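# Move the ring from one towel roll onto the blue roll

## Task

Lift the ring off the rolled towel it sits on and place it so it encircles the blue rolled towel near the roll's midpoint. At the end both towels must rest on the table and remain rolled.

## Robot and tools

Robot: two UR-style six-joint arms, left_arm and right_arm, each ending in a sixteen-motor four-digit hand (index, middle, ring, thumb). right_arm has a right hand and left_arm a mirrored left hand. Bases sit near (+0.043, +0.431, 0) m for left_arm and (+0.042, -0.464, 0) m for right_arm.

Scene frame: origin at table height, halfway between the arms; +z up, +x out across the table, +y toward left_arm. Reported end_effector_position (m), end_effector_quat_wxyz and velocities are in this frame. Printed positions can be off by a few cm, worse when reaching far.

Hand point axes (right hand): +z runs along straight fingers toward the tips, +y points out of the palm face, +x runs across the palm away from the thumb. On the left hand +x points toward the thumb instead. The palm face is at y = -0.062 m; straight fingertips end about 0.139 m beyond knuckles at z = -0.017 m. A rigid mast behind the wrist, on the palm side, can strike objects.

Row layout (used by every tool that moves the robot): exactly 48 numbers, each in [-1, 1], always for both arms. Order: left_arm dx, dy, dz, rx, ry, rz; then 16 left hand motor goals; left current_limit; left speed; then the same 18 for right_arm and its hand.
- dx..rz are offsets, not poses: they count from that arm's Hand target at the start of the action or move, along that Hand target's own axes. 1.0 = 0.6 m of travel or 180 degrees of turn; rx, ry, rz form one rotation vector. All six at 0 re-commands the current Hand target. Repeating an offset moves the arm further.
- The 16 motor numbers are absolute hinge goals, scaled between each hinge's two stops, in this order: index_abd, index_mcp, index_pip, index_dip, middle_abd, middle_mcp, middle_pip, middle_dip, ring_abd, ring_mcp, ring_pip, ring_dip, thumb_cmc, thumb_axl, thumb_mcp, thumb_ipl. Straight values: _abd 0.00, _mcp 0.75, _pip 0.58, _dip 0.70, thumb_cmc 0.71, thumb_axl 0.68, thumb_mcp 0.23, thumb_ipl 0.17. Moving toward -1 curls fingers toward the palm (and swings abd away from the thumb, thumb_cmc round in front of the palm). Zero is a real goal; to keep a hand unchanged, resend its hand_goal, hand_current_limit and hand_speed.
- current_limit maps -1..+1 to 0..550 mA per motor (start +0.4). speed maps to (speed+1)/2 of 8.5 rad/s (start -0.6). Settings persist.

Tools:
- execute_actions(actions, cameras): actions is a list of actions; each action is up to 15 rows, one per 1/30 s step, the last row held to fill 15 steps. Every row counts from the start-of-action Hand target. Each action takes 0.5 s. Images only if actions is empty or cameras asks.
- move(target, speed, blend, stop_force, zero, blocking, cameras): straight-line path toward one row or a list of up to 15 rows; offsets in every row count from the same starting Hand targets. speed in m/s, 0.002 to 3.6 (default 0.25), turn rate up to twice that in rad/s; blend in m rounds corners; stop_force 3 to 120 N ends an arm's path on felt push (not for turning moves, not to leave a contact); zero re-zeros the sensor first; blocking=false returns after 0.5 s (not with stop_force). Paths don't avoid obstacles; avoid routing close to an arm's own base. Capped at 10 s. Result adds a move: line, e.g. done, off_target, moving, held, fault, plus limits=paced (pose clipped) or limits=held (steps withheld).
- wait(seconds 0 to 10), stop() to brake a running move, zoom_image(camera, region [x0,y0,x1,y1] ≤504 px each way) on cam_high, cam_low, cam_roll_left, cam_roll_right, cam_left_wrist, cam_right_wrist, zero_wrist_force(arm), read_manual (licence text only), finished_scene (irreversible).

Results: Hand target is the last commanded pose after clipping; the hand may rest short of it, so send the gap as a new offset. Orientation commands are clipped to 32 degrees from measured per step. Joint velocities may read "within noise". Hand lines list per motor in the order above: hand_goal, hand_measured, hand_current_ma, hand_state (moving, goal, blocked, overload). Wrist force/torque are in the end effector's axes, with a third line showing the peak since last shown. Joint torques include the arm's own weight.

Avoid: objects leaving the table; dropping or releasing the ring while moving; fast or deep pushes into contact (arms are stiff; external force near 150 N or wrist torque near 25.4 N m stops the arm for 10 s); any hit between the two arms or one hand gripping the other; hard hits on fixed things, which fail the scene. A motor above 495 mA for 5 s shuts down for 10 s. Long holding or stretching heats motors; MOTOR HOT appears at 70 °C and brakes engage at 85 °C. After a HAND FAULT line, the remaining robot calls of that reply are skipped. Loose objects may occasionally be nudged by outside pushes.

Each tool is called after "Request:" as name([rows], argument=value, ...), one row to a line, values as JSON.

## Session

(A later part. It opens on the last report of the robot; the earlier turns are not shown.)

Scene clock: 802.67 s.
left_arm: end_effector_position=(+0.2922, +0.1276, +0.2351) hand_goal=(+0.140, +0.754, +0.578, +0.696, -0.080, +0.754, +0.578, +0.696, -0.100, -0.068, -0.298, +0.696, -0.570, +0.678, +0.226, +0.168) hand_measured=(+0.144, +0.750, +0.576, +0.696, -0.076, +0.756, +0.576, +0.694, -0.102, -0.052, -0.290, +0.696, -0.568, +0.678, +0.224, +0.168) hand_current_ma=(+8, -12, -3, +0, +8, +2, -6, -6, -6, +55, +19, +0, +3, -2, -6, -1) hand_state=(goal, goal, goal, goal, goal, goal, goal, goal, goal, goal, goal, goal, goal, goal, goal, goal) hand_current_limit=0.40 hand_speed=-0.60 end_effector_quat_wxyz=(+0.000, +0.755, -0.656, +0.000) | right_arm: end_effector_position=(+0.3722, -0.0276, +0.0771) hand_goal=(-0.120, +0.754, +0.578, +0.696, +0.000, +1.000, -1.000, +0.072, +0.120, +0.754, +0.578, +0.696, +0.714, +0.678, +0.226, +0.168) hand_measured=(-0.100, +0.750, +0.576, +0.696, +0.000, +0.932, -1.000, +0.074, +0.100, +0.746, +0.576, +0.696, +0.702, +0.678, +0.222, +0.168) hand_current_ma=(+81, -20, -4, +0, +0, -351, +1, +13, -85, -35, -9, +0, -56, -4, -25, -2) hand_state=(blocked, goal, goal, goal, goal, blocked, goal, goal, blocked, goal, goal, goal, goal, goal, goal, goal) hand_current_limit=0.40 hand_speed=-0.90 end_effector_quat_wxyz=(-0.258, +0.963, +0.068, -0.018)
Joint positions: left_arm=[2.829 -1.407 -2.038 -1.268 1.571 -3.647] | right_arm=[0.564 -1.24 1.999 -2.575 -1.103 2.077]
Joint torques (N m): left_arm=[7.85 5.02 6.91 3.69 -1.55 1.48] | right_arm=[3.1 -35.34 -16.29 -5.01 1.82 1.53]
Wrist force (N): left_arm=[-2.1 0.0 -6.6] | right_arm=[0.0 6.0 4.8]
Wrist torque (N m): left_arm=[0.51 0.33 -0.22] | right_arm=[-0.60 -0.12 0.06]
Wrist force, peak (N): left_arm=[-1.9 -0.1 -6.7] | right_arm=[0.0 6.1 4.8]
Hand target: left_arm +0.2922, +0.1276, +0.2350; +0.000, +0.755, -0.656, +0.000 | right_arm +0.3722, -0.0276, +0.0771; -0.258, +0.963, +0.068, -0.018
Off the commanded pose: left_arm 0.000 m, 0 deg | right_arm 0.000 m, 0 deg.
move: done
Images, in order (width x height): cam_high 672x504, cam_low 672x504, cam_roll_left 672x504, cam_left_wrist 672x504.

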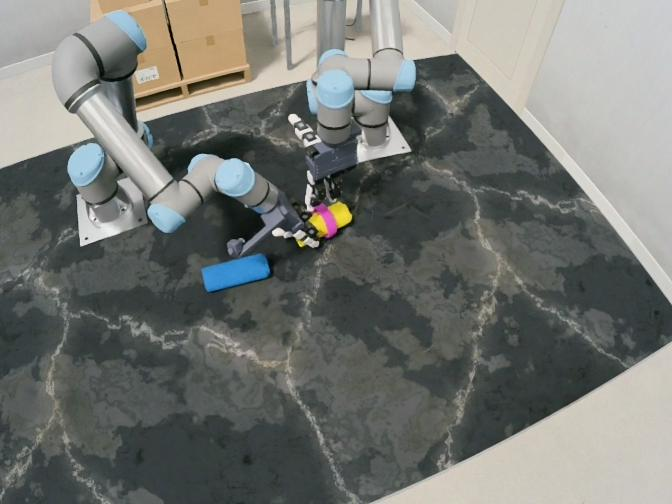

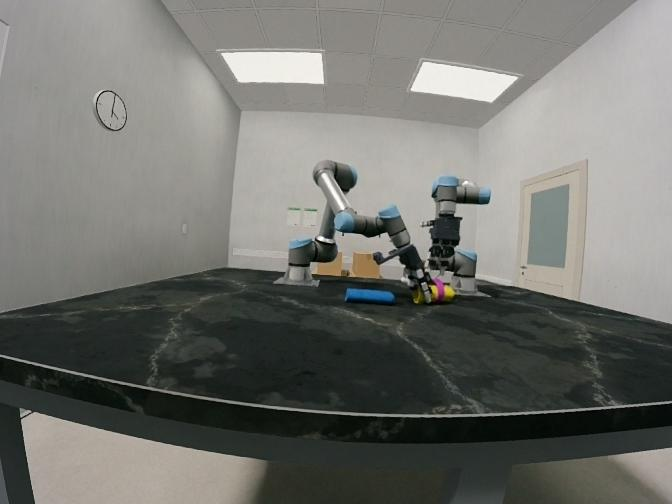

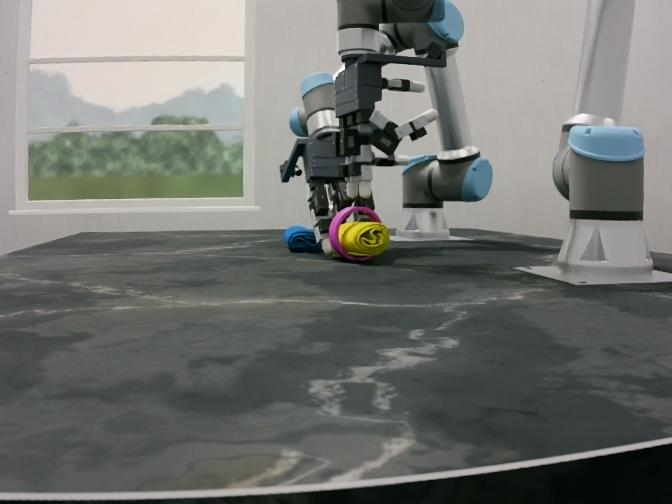

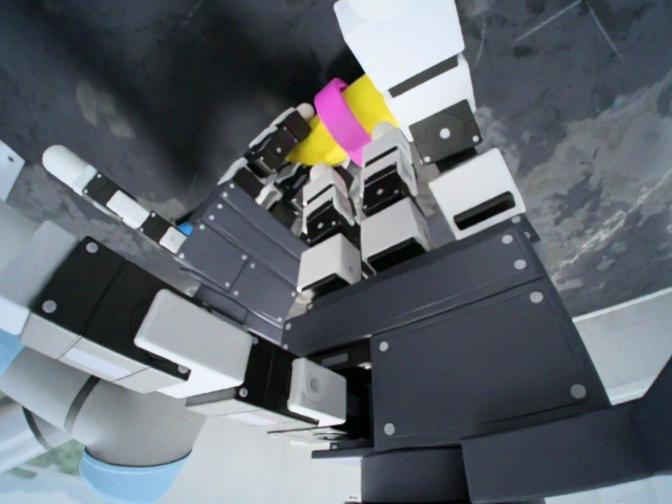

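Request:
move(target=[-0.0166,0,-0.0583,0,0,0, 0.14,0.754,0.577,0.696, -0.08,0.754,0.577,0.696, -0.1,-0.068,-0.299,0.696, -0.571,0.677,0.226,0.168, 0.4,-0.6, 0,0,0,0,0,0, -0.12,0.754,0.577,0.696, 0,1,-1,0.072, 0.12,0.754,0.577,0.696, 0.714,0.677,0.226,0.168, 0.4,-0.9], speed=0.15)

Request:
move(target=[0,0,0,0,0,0, 0.14,0.754,0.577,0.696, -0.08,0.754,0.577,0.696, -0.1,-0.068,-0.299,0.696, -0.571,0.677,0.226,0.168, 0.4,-0.6, 0,0,0,0,0,0, -0.12,0.754,0.577,0.696, 0,-0.205,-1,-0.174, 0.12,0.754,0.577,0.696, 0.714,0.677,0.226,0.168, 0.4,-0.7])

Request:
move(target=[0,0,0.0767,0,0,0, 0.14,0.754,0.577,0.696, -0.08,0.754,0.577,0.696, -0.1,-0.068,-0.299,0.696, -0.571,0.677,0.226,0.168, 0.4,-0.6, 0,0,0,0,0,0, -0.12,0.754,0.577,0.696, 0,-0.205,-1,-0.174, 0.12,0.754,0.577,0.696, 0.714,0.677,0.226,0.168, 0.4,-0.7], speed=0.1, stop_force=5, cameras=["cam_high","cam_roll_left","cam_left_wrist","cam_low"])

Request:
zoom_image(camera="cam_high", region=[280, 150, 380, 250])

Request:
zoom_image(camera="cam_roll_left", region=[280, 130, 420, 270])

Request:
zoom_image(camera="cam_low", region=[400, 220, 480, 310])

Scene clock: 829.40 s.
left_arm: end_effector_position=(+0.2908, +0.1374, +0.2700) hand_goal=(+0.140, +0.754, +0.578, +0.696, -0.080, +0.754, +0.578, +0.696, -0.100, -0.068, -0.298, +0.696, -0.570, +0.678, +0.226, +0.168) hand_measured=(+0.142, +0.750, +0.576, +0.696, -0.076, +0.756, +0.576, +0.694, -0.102, -0.052, -0.290, +0.696, -0.568, +0.678, +0.224, +0.168) hand_current_ma=(+5, -11, -3, +0, +8, +2, -6, -6, -6, +55, +19, +0, +3, -2, -6, -1) hand_state=(goal, goal, goal, goal, goal, goal, goal, goal, goal, goal, goal, goal, goal, goal, goal, goal) hand_current_limit=0.40 hand_speed=-0.60 end_effector_quat_wxyz=(+0.000, +0.755, -0.656, +0.000) | right_arm: end_effector_position=(+0.3722, -0.0276, +0.0771) hand_goal=(-0.120, +0.754, +0.578, +0.696, +0.000, +1.000, -1.000, +0.072, +0.120, +0.754, +0.578, +0.696, +0.714, +0.678, +0.226, +0.168) hand_measured=(-0.100, +0.750, +0.576, +0.696, +0.000, +0.982, -1.000, +0.074, +0.100, +0.746, +0.576, +0.696, +0.702, +0.678, +0.222, +0.168) hand_current_ma=(+81, -20, -4, +0, +0, -88, +1, +13, -84, -35, -9, +0, -56, -4, -25, -2) hand_state=(goal, goal, goal, goal, goal, goal, goal, goal, blocked, goal, goal, goal, goal, goal, goal, goal) hand_current_limit=0.40 hand_speed=-0.90 end_effector_quat_wxyz=(-0.258, +0.963, +0.068, -0.018)
Joint positions: left_arm=[2.851 -1.366 -1.979 -1.368 1.571 -3.626] | right_arm=[0.564 -1.24 1.999 -2.575 -1.103 2.077]
Joint torques (N m): left_arm=[7.9 19.45 33.46 0.38 -0.72 1.44] | right_arm=[3.25 -33.62 -16.69 -4.8 -0.59 1.36]
Wrist force (N): left_arm=[-0.6 0.1 0.8] | right_arm=[-0.2 0.2 -1.2]
Wrist torque (N m): left_arm=[0.02 0.19 -0.11] | right_arm=[0.10 -0.01 -0.07]
Wrist force, peak (N): left_arm=[-1.9 0.0 -6.9] | right_arm=[0.1 6.2 4.7]
Hand target: left_arm +0.2908, +0.1374, +0.2700; +0.000, +0.755, -0.656, +0.000 | right_arm +0.3722, -0.0276, +0.0771; -0.258, +0.963, +0.068, -0.018
Off the commanded pose: left_arm 0.000 m, 0 deg | right_arm 0.000 m, 0 deg.
move: done

Scene clock: 830.83 s.
left_arm: end_effector_position=(+0.2908, +0.1374, +0.2700) hand_goal=(+0.140, +0.754, +0.578, +0.696, -0.080, +0.754, +0.578, +0.696, -0.100, -0.068, -0.298, +0.696, -0.570, +0.678, +0.226, +0.168) hand_measured=(+0.142, +0.750, +0.576, +0.696, -0.076, +0.756, +0.576, +0.694, -0.102, -0.052, -0.290, +0.696, -0.568, +0.678, +0.224, +0.168) hand_current_ma=(+5, -11, -3, +0, +8, +2, -6, -6, -6, +55, +19, +0, +3, -2, -6, -1) hand_state=(goal, goal, goal, goal, goal, goal, goal, goal, goal, goal, goal, goal, goal, goal, goal, goal) hand_current_limit=0.40 hand_speed=-0.60 end_effector_quat_wxyz=(+0.000, +0.755, -0.656, +0.000) | right_arm: end_effector_position=(+0.3722, -0.0276, +0.0771) hand_goal=(-0.120, +0.754, +0.578, +0.696, +0.000, -0.204, -1.000, -0.174, +0.120, +0.754, +0.578, +0.696, +0.714, +0.678, +0.226, +0.168) hand_measured=(-0.106, +0.750, +0.576, +0.696, +0.000, -0.082, -0.972, -0.174, +0.102, +0.746, +0.576, +0.696, +0.702, +0.678, +0.222, +0.168) hand_current_ma=(+60, -20, -4, +0, +0, +384, +130, +2, -71, -35, -9, +0, -56, -4, -25, -2) hand_state=(goal, goal, goal, goal, goal, blocked, blocked, goal, goal, goal, goal, goal, goal, goal, goal, goal) hand_current_limit=0.40 hand_speed=-0.70 end_effector_quat_wxyz=(-0.258, +0.963, +0.068, -0.018)
Joint positions: left_arm=[2.851 -1.365 -1.979 -1.368 1.571 -3.626] | right_arm=[0.564 -1.24 1.999 -2.575 -1.103 2.077]
Joint torques (N m): left_arm=[8.49 20.3 34.5 0.58 0.79 1.43] | right_arm=[3.13 -29.2 -16.91 -4.9 -0.72 1.57]
Wrist force (N): left_arm=[-0.7 0.0 1.0] | right_arm=[-0.1 0.1 -1.2]
Wrist torque (N m): left_arm=[-0.01 0.20 -0.11] | right_arm=[0.17 -0.02 -0.06]
Wrist force, peak (N): left_arm=[-0.9 0.0 0.9] | right_arm=[-0.2 -0.1 -1.4]
Hand target: left_arm +0.2908, +0.1374, +0.2700; +0.000, +0.755, -0.656, +0.000 | right_arm +0.3722, -0.0276, +0.0771; -0.258, +0.963, +0.068, -0.018
Off the commanded pose: left_arm 0.000 m, 0 deg | right_arm 0.000 m, 0 deg.
move: done

Scene clock: 832.33 s.
left_arm: end_effector_position=(+0.2908, +0.1374, +0.2240) hand_goal=(+0.140, +0.754, +0.578, +0.696, -0.080, +0.754, +0.578, +0.696, -0.100, -0.068, -0.298, +0.696, -0.570, +0.678, +0.226, +0.168) hand_measured=(+0.142, +0.750, +0.576, +0.696, -0.076, +0.756, +0.576, +0.694, -0.102, -0.052, -0.290, +0.696, -0.568, +0.678, +0.224, +0.168) hand_current_ma=(+5, -11, -3, +0, +8, +2, -6, -6, -6, +55, +19, +0, +3, -2, -6, -1) hand_state=(goal, goal, goal, goal, goal, goal, goal, goal, goal, goal, goal, goal, goal, goal, goal, goal) hand_current_limit=0.40 hand_speed=-0.60 end_effector_quat_wxyz=(+0.000, +0.755, -0.656, +0.000) | right_arm: end_effector_position=(+0.3722, -0.0276, +0.0771) hand_goal=(-0.120, +0.754, +0.578, +0.696, +0.000, -0.204, -1.000, -0.174, +0.120, +0.754, +0.578, +0.696, +0.714, +0.678, +0.226, +0.168) hand_measured=(-0.106, +0.750, +0.576, +0.696, +0.000, -0.082, -0.972, -0.174, +0.102, +0.746, +0.576, +0.696, +0.702, +0.678, +0.222, +0.168) hand_current_ma=(+60, -20, -4, +0, +0, +385, +130, +2, -71, -35, -9, +0, -56, -4, -25, -2) hand_state=(goal, goal, goal, goal, goal, blocked, blocked, goal, goal, goal, goal, goal, goal, goal, goal, goal) hand_current_limit=0.40 hand_speed=-0.70 end_effector_quat_wxyz=(-0.258, +0.963, +0.068, -0.018)
Joint positions: left_arm=[2.851 -1.397 -2.075 -1.24 1.571 -3.626] | right_arm=[0.564 -1.24 1.999 -2.575 -1.103 2.077]
Joint torques (N m): left_arm=[-10.04 8.62 9.8 4.42 -1.38 -1.47] | right_arm=[2.09 -29.19 -16.37 -4.83 -0.61 1.61]
Wrist force (N): left_arm=[-0.7 -0.2 0.9] | right_arm=[-0.3 0.1 -0.7]
Wrist torque (N m): left_arm=[-0.04 0.19 -0.12] | right_arm=[0.14 0.01 -0.07]
Wrist force, peak (N): left_arm=[-0.7 -0.1 1.6] | right_arm=[-0.5 0.1 -1.2]
Hand target: left_arm +0.2908, +0.1374, +0.2240; +0.000, +0.755, -0.656, +0.000 | right_arm +0.3722, -0.0276, +0.0771; -0.258, +0.963, +0.068, -0.018
Off the commanded pose: left_arm 0.000 m, 0 deg | right_arm 0.000 m, 0 deg.
move: done
Images, in order (width x height): cam_high 672x504, cam_low 672x504, cam_roll_left 672x504, cam_left_wrist 672x504.

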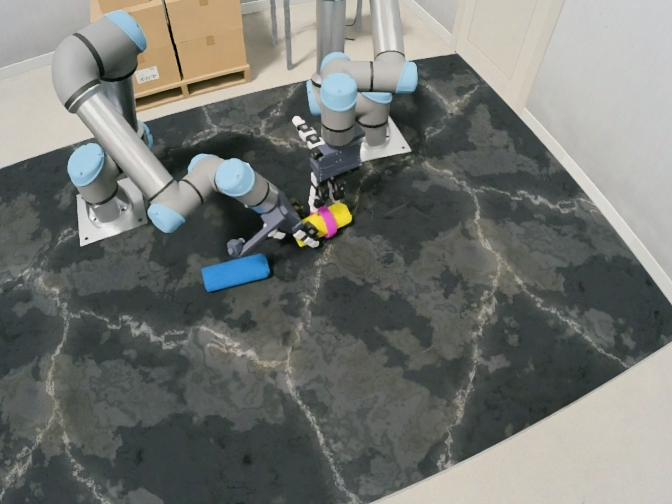

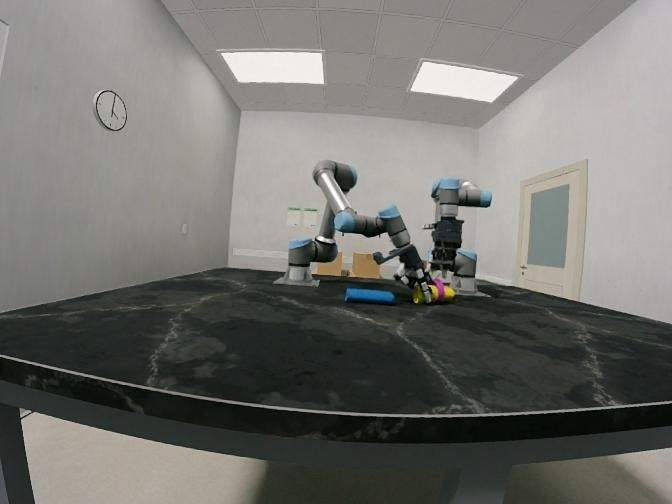

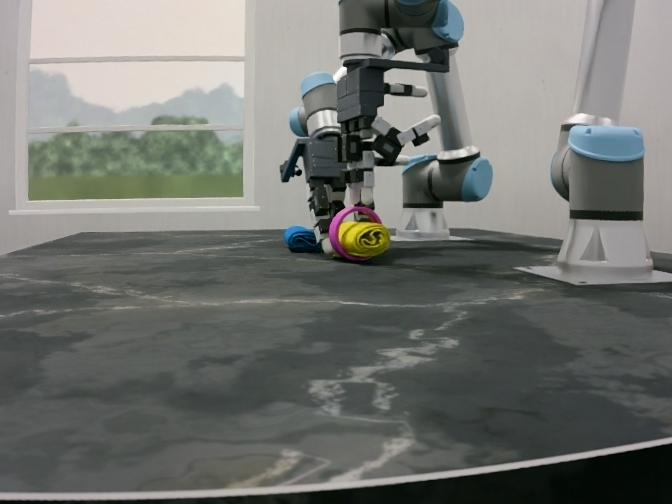

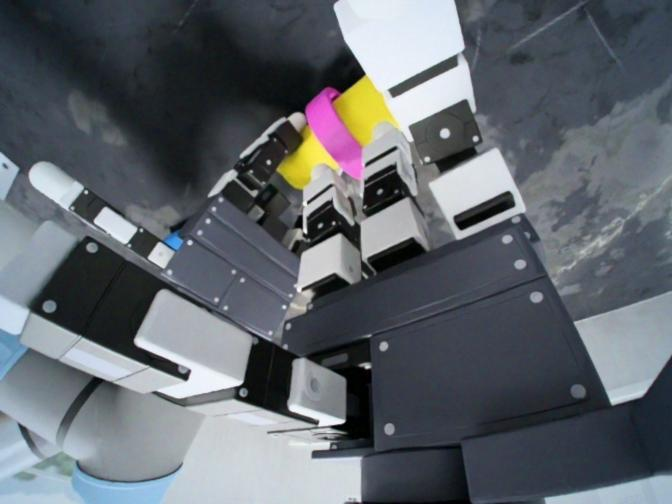

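Scaled by 5.040 from the camera's 672x504 image, which has a finer 960x720 frame.

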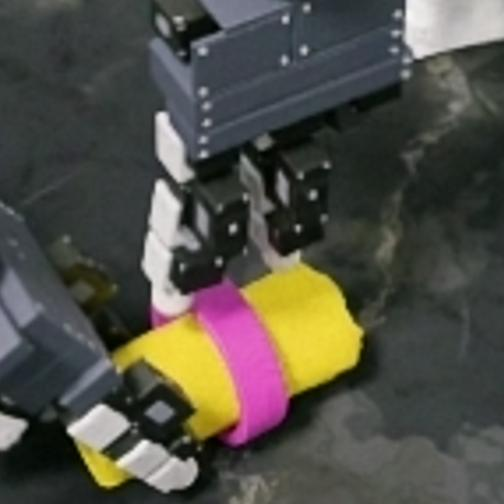

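Scaled by 3.600 from the camera's 672x504 image, which has a finer 960x720 frame.

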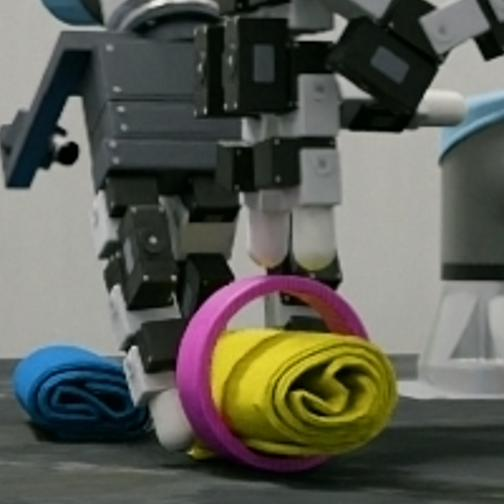

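Scaled by 5.600 from the camera's 672x504 image, which has a finer 960x720 frame.

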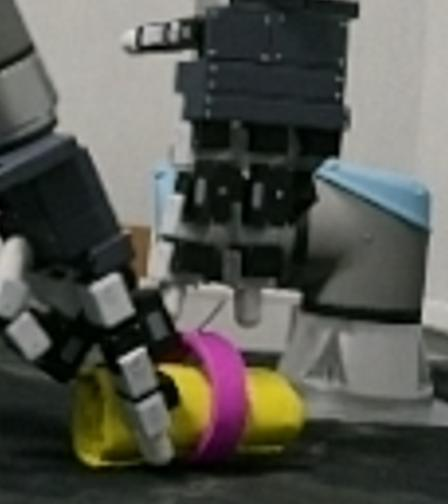

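Request:
move(target=[0,-0.005,0.045,0,0,0, 0.14,0.754,0.577,0.696, -0.08,0.754,0.577,0.696, -0.1,-0.068,-0.299,0.696, -0.571,0.677,0.226,0.168, 0.4,-0.6, 0,0,0,0,0,0, -0.12,0.754,0.577,0.696, 0,-0.205,-1,-0.174, 0.12,0.754,0.577,0.696, 0.714,0.677,0.226,0.168, 0.4,-0.7], speed=0.06, stop_force=5, cameras=["cam_high","cam_roll_left","cam_low"])

Request:
zoom_image(camera="cam_high", region=[280, 150, 380, 250])

Request:
zoom_image(camera="cam_roll_left", region=[280, 130, 420, 270])

Request:
zoom_image(camera="cam_low", region=[400, 220, 480, 310])

Scene clock: 849.33 s.
left_arm: end_effector_position=(+0.2937, +0.1378, +0.1970) hand_goal=(+0.140, +0.754, +0.578, +0.696, -0.080, +0.754, +0.578, +0.696, -0.100, -0.068, -0.298, +0.696, -0.570, +0.678, +0.226, +0.168) hand_measured=(+0.142, +0.750, +0.576, +0.696, -0.076, +0.756, +0.576, +0.694, -0.102, -0.052, -0.290, +0.696, -0.568, +0.678, +0.224, +0.168) hand_current_ma=(+5, -11, -3, +0, +8, +2, -6, -6, -6, +55, +19, +0, +3, -2, -6, -1) hand_state=(goal, goal, goal, goal, goal, goal, goal, goal, goal, goal, goal, goal, goal, goal, goal, goal) hand_current_limit=0.40 hand_speed=-0.60 end_effector_quat_wxyz=(+0.000, +0.755, -0.656, +0.000) | right_arm: end_effector_position=(+0.3722, -0.0276, +0.0771) hand_goal=(-0.120, +0.754, +0.578, +0.696, +0.000, -0.204, -1.000, -0.174, +0.120, +0.754, +0.578, +0.696, +0.714, +0.678, +0.226, +0.168) hand_measured=(-0.106, +0.750, +0.576, +0.696, +0.000, -0.082, -0.972, -0.174, +0.102, +0.746, +0.576, +0.696, +0.702, +0.678, +0.222, +0.168) hand_current_ma=(+60, -20, -4, +0, +0, +385, +130, +2, -71, -35, -9, +0, -56, -4, -25, -2) hand_state=(goal, goal, goal, goal, goal, blocked, blocked, goal, goal, goal, goal, goal, goal, goal, goal, goal) hand_current_limit=0.40 hand_speed=-0.70 end_effector_quat_wxyz=(-0.258, +0.963, +0.068, -0.018)
Joint positions: left_arm=[2.855 -1.43 -2.123 -1.16 1.571 -3.622] | right_arm=[0.564 -1.24 1.999 -2.575 -1.103 2.077]
Joint torques (N m): left_arm=[8.33 8.35 9.79 4.08 0.56 1.55] | right_arm=[0.73 -29.34 -17.61 -5.01 -0.61 1.4]
Wrist force (N): left_arm=[-0.2 -0.2 0.6] | right_arm=[-0.2 0.1 -1.0]
Wrist torque (N m): left_arm=[-0.02 0.20 -0.07] | right_arm=[0.17 -0.01 -0.07]
Wrist force, peak (N): left_arm=[-0.7 -0.3 1.2] | right_arm=[-0.3 0.3 -1.4]
Hand target: left_arm +0.2937, +0.1378, +0.1970; +0.000, +0.755, -0.656, +0.000 | right_arm +0.3722, -0.0276, +0.0771; -0.258, +0.963, +0.068, -0.018
Off the commanded pose: left_arm 0.000 m, 0 deg | right_arm 0.000 m, 0 deg.
move: done
Images, in order (width x height): cam_high 672x504, cam_low 672x504, cam_roll_left 672x504.

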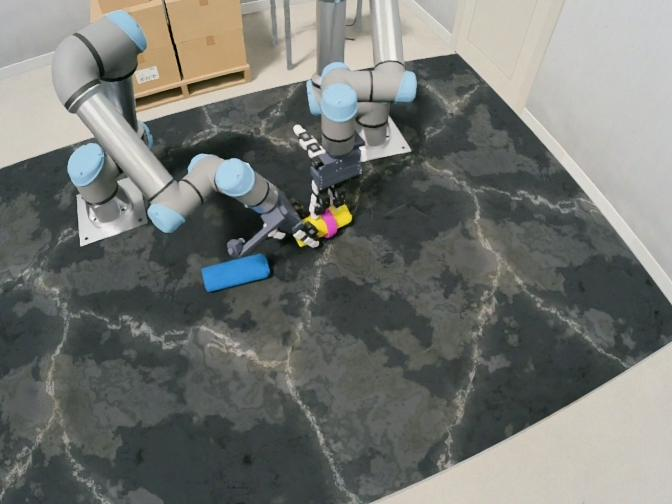

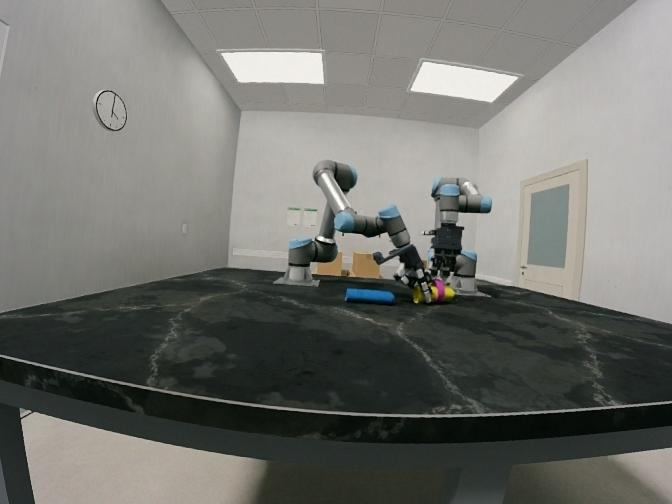

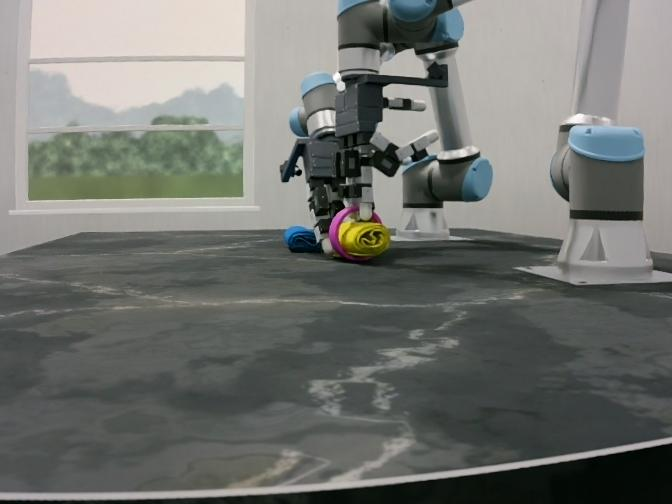

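Scaled by 5.040 from the camera's 672x504 image, which has a finer 960x720 frame.

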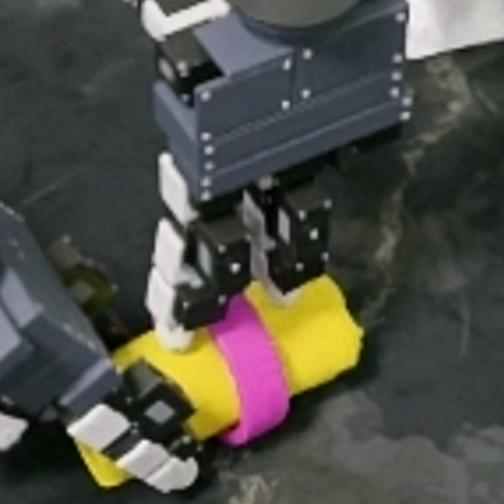

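Scaled by 3.600 from the camera's 672x504 image, which has a finer 960x720 frame.

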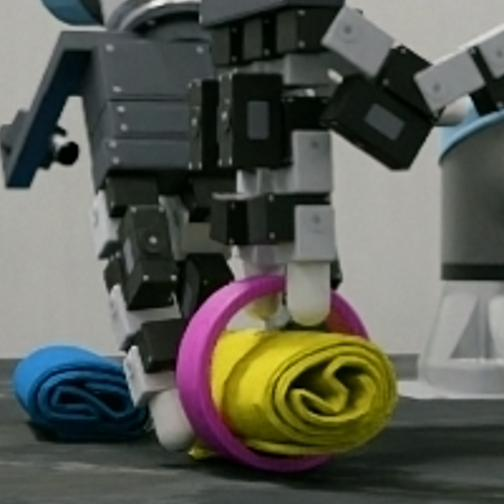

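Scaled by 5.600 from the camera's 672x504 image, which has a finer 960x720 frame.

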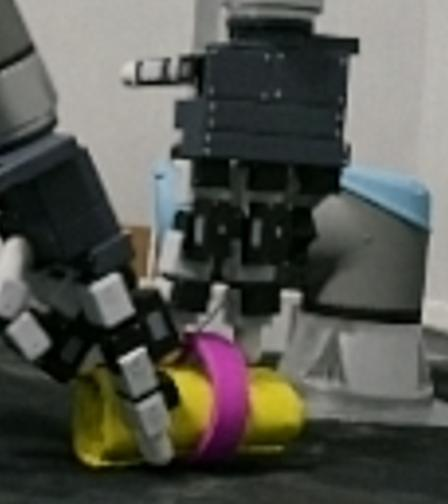

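Request:
move(target=[0,0,0,0,0,0, -0.1,0.754,0.577,0.696, 0.1,0.754,0.577,0.696, -0.1,-0.068,-0.299,0.696, -0.571,0.677,0.226,0.168, 0.3,-0.9, 0,0,0,0,0,0, -0.12,0.754,0.577,0.696, 0,-0.05,-0.95,-0.174, 0.12,0.754,0.577,0.696, 0.714,0.677,0.226,0.168, 0.4,-0.7], cameras=["cam_high","cam_roll_left","cam_low"])

Request:
zoom_image(camera="cam_high", region=[280, 150, 380, 250])

Request:
zoom_image(camera="cam_roll_left", region=[280, 130, 420, 270])

Request:
zoom_image(camera="cam_low", region=[400, 220, 480, 310])

Scene clock: 857.93 s.
left_arm: end_effector_position=(+0.2937, +0.1378, +0.1970) hand_goal=(-0.100, +0.754, +0.578, +0.696, +0.100, +0.754, +0.578, +0.696, -0.100, -0.068, -0.298, +0.696, -0.570, +0.678, +0.226, +0.168) hand_measured=(+0.050, +0.750, +0.576, +0.696, +0.016, +0.756, +0.576, +0.694, -0.102, -0.052, -0.290, +0.696, -0.568, +0.678, +0.224, +0.168) hand_current_ma=(+357, -11, -3, +0, -283, +2, -3, -4, -6, +55, +19, +0, +3, -2, -6, -1) hand_state=(blocked, goal, goal, goal, blocked, goal, goal, goal, goal, goal, goal, goal, goal, goal, goal, goal) hand_current_limit=0.30 hand_speed=-0.90 end_effector_quat_wxyz=(+0.000, +0.755, -0.656, +0.000) | right_arm: end_effector_position=(+0.3722, -0.0276, +0.0771) hand_goal=(-0.120, +0.754, +0.578, +0.696, +0.000, -0.050, -0.950, -0.174, +0.120, +0.754, +0.578, +0.696, +0.714, +0.678, +0.226, +0.168) hand_measured=(-0.106, +0.750, +0.576, +0.696, +0.000, -0.048, -0.950, -0.174, +0.102, +0.746, +0.576, +0.696, +0.702, +0.678, +0.222, +0.168) hand_current_ma=(+58, -20, -4, +0, +0, +10, +2, +1, -69, -35, -9, +0, -56, -4, -25, -2) hand_state=(goal, goal, goal, goal, goal, goal, goal, goal, goal, goal, goal, goal, goal, goal, goal, goal) hand_current_limit=0.40 hand_speed=-0.70 end_effector_quat_wxyz=(-0.258, +0.963, +0.068, -0.018)
Joint positions: left_arm=[2.855 -1.43 -2.123 -1.16 1.571 -3.622] | right_arm=[0.564 -1.24 1.999 -2.575 -1.103 2.077]
Joint torques (N m): left_arm=[7.94 7.73 9.74 4.22 0.89 1.47] | right_arm=[-0.4 -28.83 -18.73 -4.82 -0.42 1.34]
Wrist force (N): left_arm=[0.1 -0.1 0.7] | right_arm=[0.0 0.1 -1.6]
Wrist torque (N m): left_arm=[0.00 0.21 -0.06] | right_arm=[0.22 -0.03 -0.05]
Wrist force, peak (N): left_arm=[-0.1 -0.2 0.9] | right_arm=[0.0 0.1 -1.7]
Hand target: left_arm +0.2937, +0.1378, +0.1970; +0.000, +0.755, -0.656, +0.000 | right_arm +0.3722, -0.0276, +0.0771; -0.258, +0.963, +0.068, -0.018
Off the commanded pose: left_arm 0.000 m, 0 deg | right_arm 0.000 m, 0 deg.
move: done
Images, in order (width x height): cam_high 672x504, cam_low 672x504, cam_roll_left 672x504.

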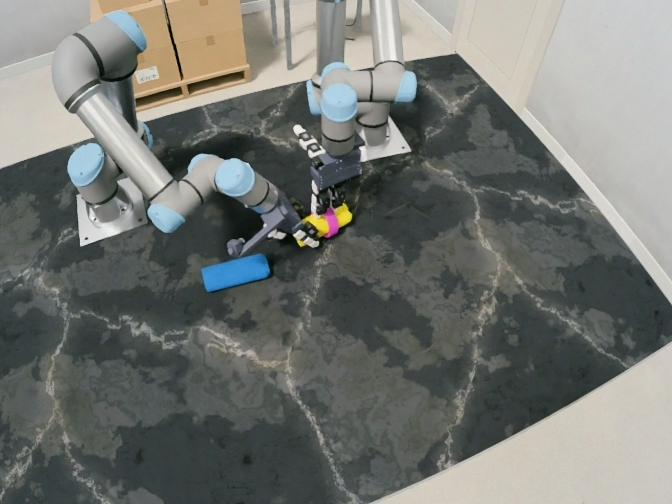

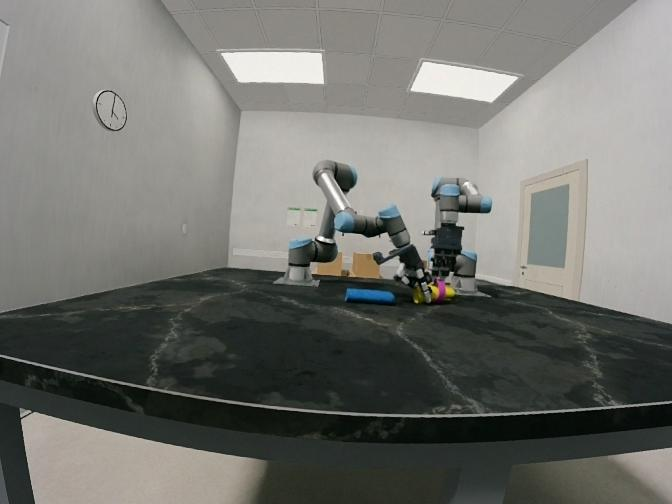

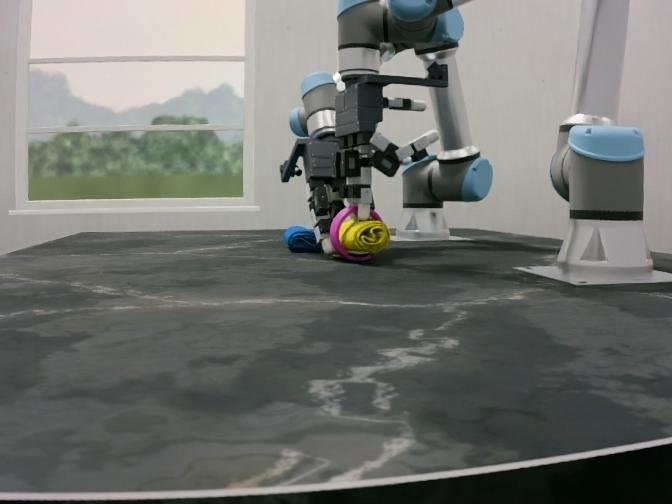

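Scaled by 5.040 from the camera's 672x504 image, which has a finer 960x720 frame.

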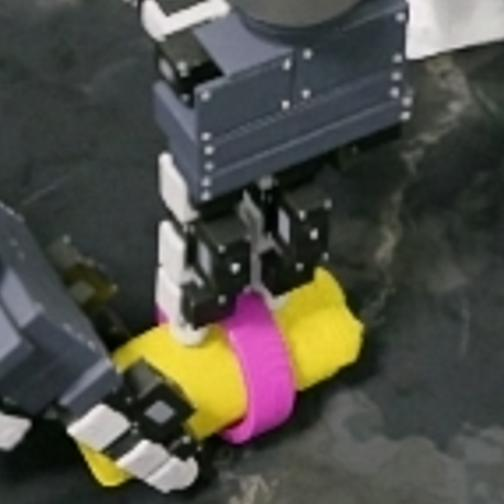

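Scaled by 3.600 from the camera's 672x504 image, which has a finer 960x720 frame.

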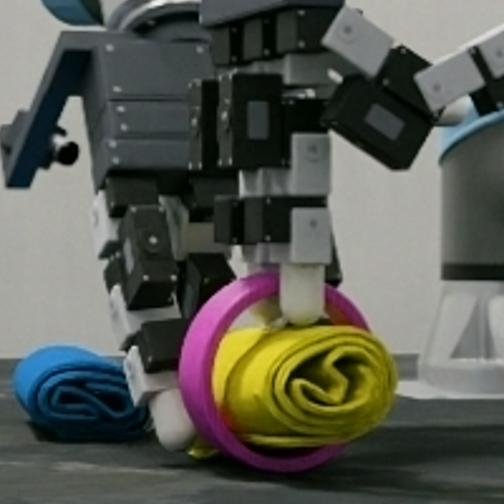

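Scaled by 5.600 from the camera's 672x504 image, which has a finer 960x720 frame.

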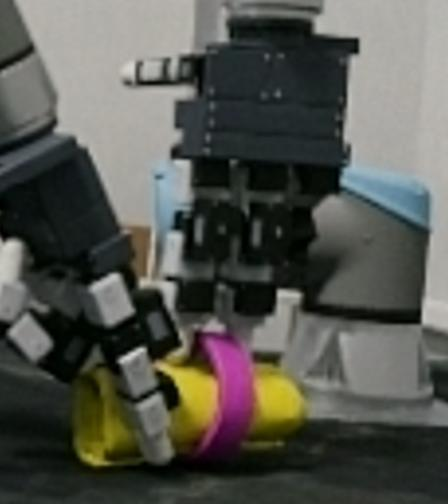

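Request:
move(target=[-0.05,0,0,0,0,0,-0.1,0.754,0.577,0.696,0.1,0.754,0.577,0.696,-0.1,-0.068,-0.299,0.696,-0.571,0.677,0.226,0.168,0.3,-0.9,0,0,0,0,0,0,-0.12,0.754,0.577,0.696,0,-0.05,-0.95,-0.174,0.12,0.754,0.577,0.696,0.714,0.677,0.226,0.168,0.4,-0.7], speed=0.04, cameras=["cam_high","cam_low","cam_roll_right"])

Scene clock: 876.63 s.
left_arm: end_effector_position=(+0.2896, +0.1675, +0.1970) hand_goal=(-0.100, +0.754, +0.578, +0.696, +0.100, +0.754, +0.578, +0.696, -0.100, -0.068, -0.298, +0.696, -0.570, +0.678, +0.226, +0.168) hand_measured=(+0.048, +0.750, +0.576, +0.696, +0.016, +0.756, +0.578, +0.694, -0.102, -0.052, -0.290, +0.696, -0.568, +0.678, +0.224, +0.168) hand_current_ma=(+358, -12, -3, +0, -282, +6, +1, -2, -6, +55, +19, +0, +3, -2, -6, -1) hand_state=(blocked, goal, goal, goal, blocked, goal, goal, goal, goal, goal, goal, goal, goal, goal, goal, goal) hand_current_limit=0.30 hand_speed=-0.90 end_effector_quat_wxyz=(+0.000, +0.755, -0.656, +0.000) | right_arm: end_effector_position=(+0.3722, -0.0276, +0.0771) hand_goal=(-0.120, +0.754, +0.578, +0.696, +0.000, -0.050, -0.950, -0.174, +0.120, +0.754, +0.578, +0.696, +0.714, +0.678, +0.226, +0.168) hand_measured=(-0.106, +0.750, +0.576, +0.696, +0.000, -0.048, -0.950, -0.174, +0.104, +0.746, +0.576, +0.696, +0.702, +0.678, +0.222, +0.168) hand_current_ma=(+54, -20, -4, +0, +0, +10, +2, +1, -67, -35, -9, +0, -56, -4, -25, -2) hand_state=(goal, goal, goal, goal, goal, goal, goal, goal, goal, goal, goal, goal, goal, goal, goal, goal) hand_current_limit=0.40 hand_speed=-0.70 end_effector_quat_wxyz=(-0.258, +0.963, +0.068, -0.018)
Joint positions: left_arm=[2.924 -1.372 -2.169 -1.171 1.571 -3.553] | right_arm=[0.564 -1.24 1.999 -2.575 -1.103 2.077]
Joint torques (N m): left_arm=[7.19 20.34 10.72 0.7 -0.8 1.56] | right_arm=[-1.47 -29.38 -19.36 -4.63 0.03 1.35]
Wrist force (N): left_arm=[-0.3 -0.2 1.2] | right_arm=[-0.1 0.0 -1.1]
Wrist torque (N m): left_arm=[-0.05 0.15 -0.09] | right_arm=[0.13 -0.02 -0.06]
Wrist force, peak (N): left_arm=[-0.5 -0.2 1.5] | right_arm=[-0.2 0.1 -1.6]
Hand target: left_arm +0.2895, +0.1676, +0.1970; +0.000, +0.755, -0.656, +0.000 | right_arm +0.3722, -0.0276, +0.0771; -0.258, +0.963, +0.068, -0.018
Off the commanded pose: left_arm 0.000 m, 0 deg | right_arm 0.000 m, 0 deg.
move: done
Images, in order (width x height): cam_high 672x504, cam_low 672x504, cam_roll_right 672x504.

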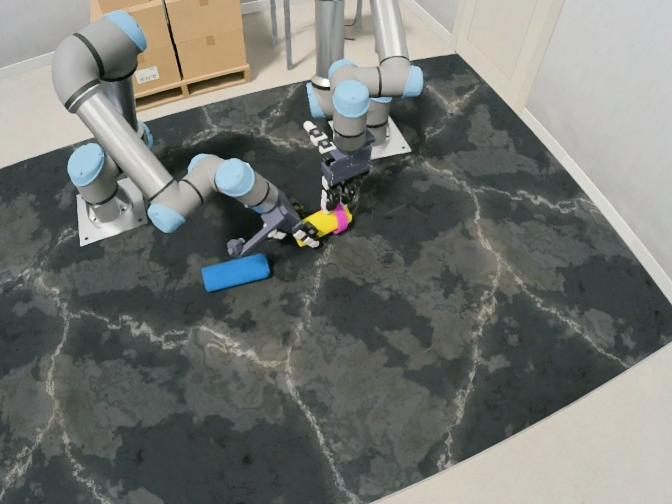

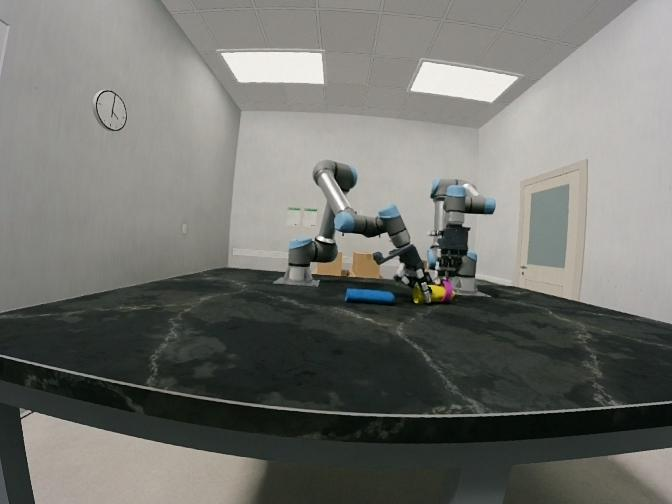

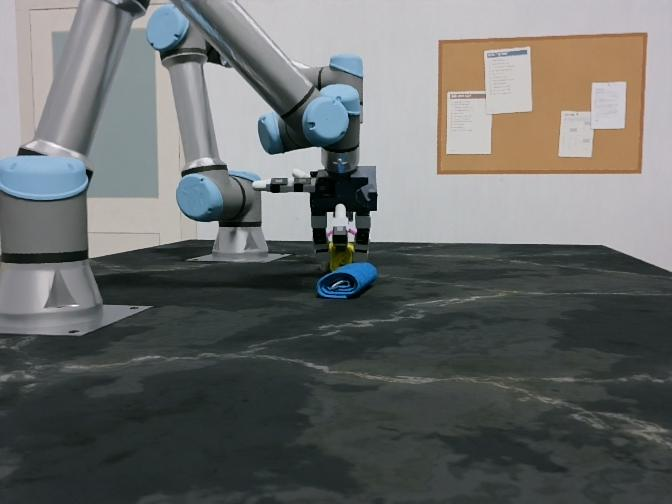

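Request:
zoom_image(camera="cam_high", region=[270, 160, 380, 270])

Request:
zoom_image(camera="cam_low", region=[380, 220, 490, 320])

Scaled by 4.582 from the camera's 672x504 image, which has a finer 960x720 frame.

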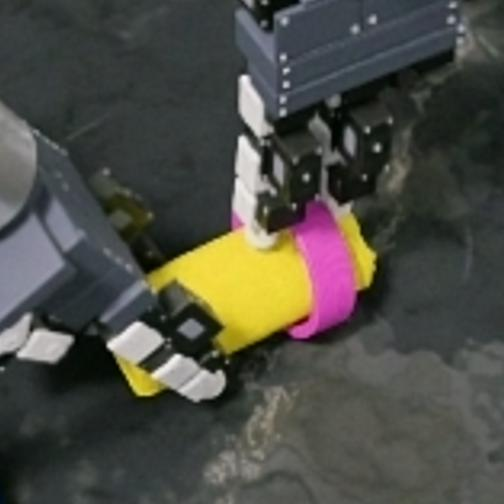

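Scaled by 4.582 from the camera's 672x504 image, which has a finer 960x720 frame.

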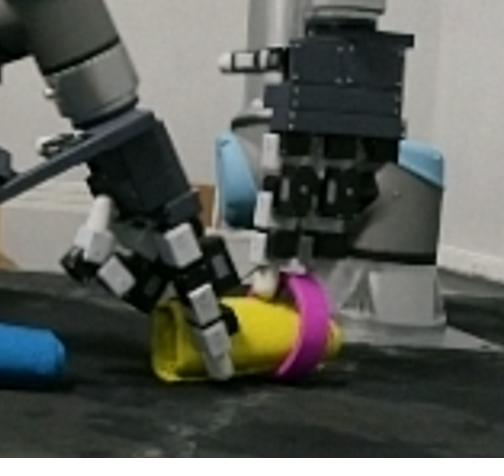

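Request:
move(target=[-0.0667,0,0,0,0,0,-0.1,0.754,0.577,0.696,0.1,0.754,0.577,0.696,-0.1,-0.068,-0.299,0.696,-0.571,0.677,0.226,0.168,0.3,-0.9,0,0,0,0,0,0,-0.12,0.754,0.577,0.696,0,-0.05,-0.95,-0.174,0.12,0.754,0.577,0.696,0.714,0.677,0.226,0.168,0.4,-0.7], speed=0.04, cameras=["cam_high","cam_low","cam_roll_left"])

Request:
zoom_image(camera="cam_high", region=[270, 160, 380, 270])

Request:
zoom_image(camera="cam_low", region=[380, 220, 490, 320])

Scene clock: 885.50 s.
left_arm: end_effector_position=(+0.2839, +0.2072, +0.1970) hand_goal=(-0.100, +0.754, +0.578, +0.696, +0.100, +0.754, +0.578, +0.696, -0.100, -0.068, -0.298, +0.696, -0.570, +0.678, +0.226, +0.168) hand_measured=(+0.048, +0.750, +0.576, +0.696, +0.016, +0.756, +0.578, +0.694, -0.102, -0.052, -0.290, +0.696, -0.568, +0.678, +0.224, +0.168) hand_current_ma=(+357, -12, -3, +0, -282, +6, +1, -2, -6, +55, +19, +0, +3, -2, -6, -1) hand_state=(blocked, goal, goal, goal, blocked, goal, goal, goal, goal, goal, goal, goal, goal, goal, goal, goal) hand_current_limit=0.30 hand_speed=-0.90 end_effector_quat_wxyz=(+0.000, +0.755, -0.656, +0.000) | right_arm: end_effector_position=(+0.3722, -0.0276, +0.0771) hand_goal=(-0.120, +0.754, +0.578, +0.696, +0.000, -0.050, -0.950, -0.174, +0.120, +0.754, +0.578, +0.696, +0.714, +0.678, +0.226, +0.168) hand_measured=(-0.108, +0.750, +0.576, +0.696, +0.000, -0.048, -0.950, -0.174, +0.104, +0.746, +0.576, +0.696, +0.702, +0.678, +0.222, +0.168) hand_current_ma=(+50, -20, -4, +0, +0, +10, +2, +1, -63, -35, -9, +0, -56, -4, -25, -2) hand_state=(goal, goal, goal, goal, goal, goal, goal, goal, goal, goal, goal, goal, goal, goal, goal, goal) hand_current_limit=0.40 hand_speed=-0.70 end_effector_quat_wxyz=(-0.258, +0.963, +0.068, -0.018)
Joint positions: left_arm=[3.027 -1.297 -2.223 -1.192 1.571 -3.449] | right_arm=[0.564 -1.24 1.999 -2.575 -1.103 2.077]
Joint torques (N m): left_arm=[8.23 16.88 10.07 0.58 -1.26 1.43] | right_arm=[-1.64 -29.49 -19.47 -4.75 0.1 1.3]
Wrist force (N): left_arm=[-0.5 -0.4 1.4] | right_arm=[0.0 0.4 -0.4]
Wrist torque (N m): left_arm=[-0.09 0.21 -0.08] | right_arm=[0.11 -0.04 -0.04]
Wrist force, peak (N): left_arm=[-0.8 -0.2 1.5] | right_arm=[-0.4 0.4 -1.0]
Hand target: left_arm +0.2839, +0.2072, +0.1970; +0.000, +0.755, -0.656, +0.000 | right_arm +0.3722, -0.0276, +0.0771; -0.258, +0.963, +0.068, -0.018
Off the commanded pose: left_arm 0.000 m, 0 deg | right_arm 0.000 m, 0 deg.
move: done
Images, in order (width x height): cam_high 672x504, cam_low 672x504, cam_roll_left 672x504.

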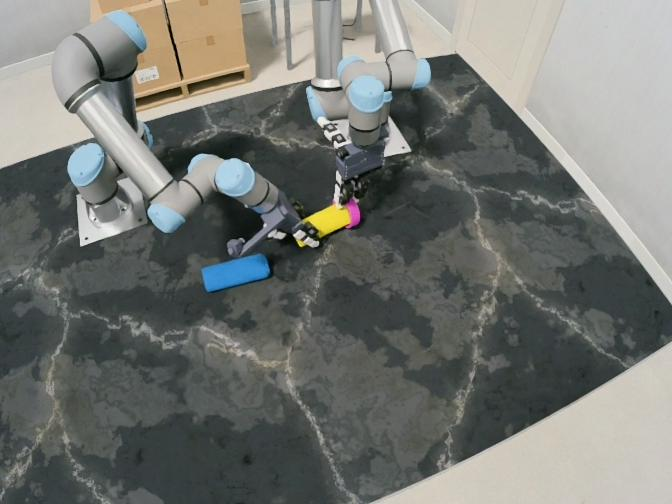

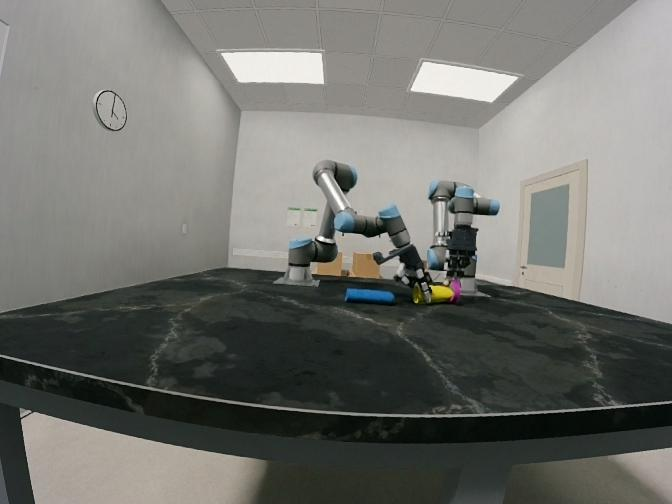

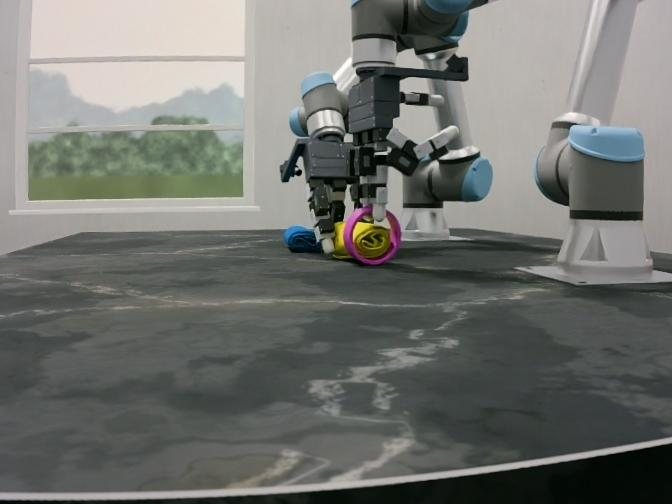

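Scaled by 4.582 from the camera's 672x504 image, which has a finer 960x720 frame.

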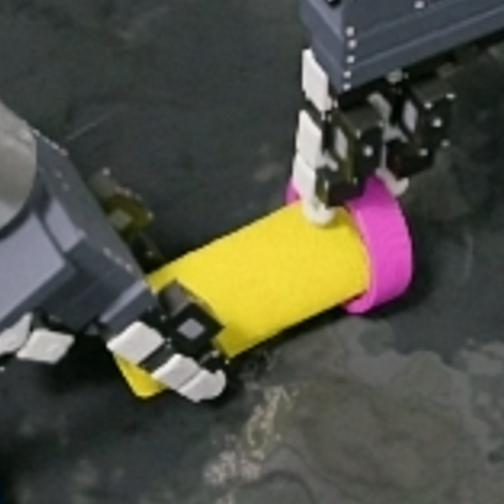

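Scaled by 4.582 from the camera's 672x504 image, which has a finer 960x720 frame.

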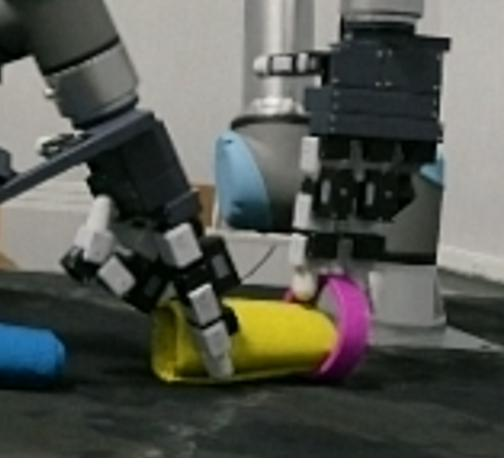

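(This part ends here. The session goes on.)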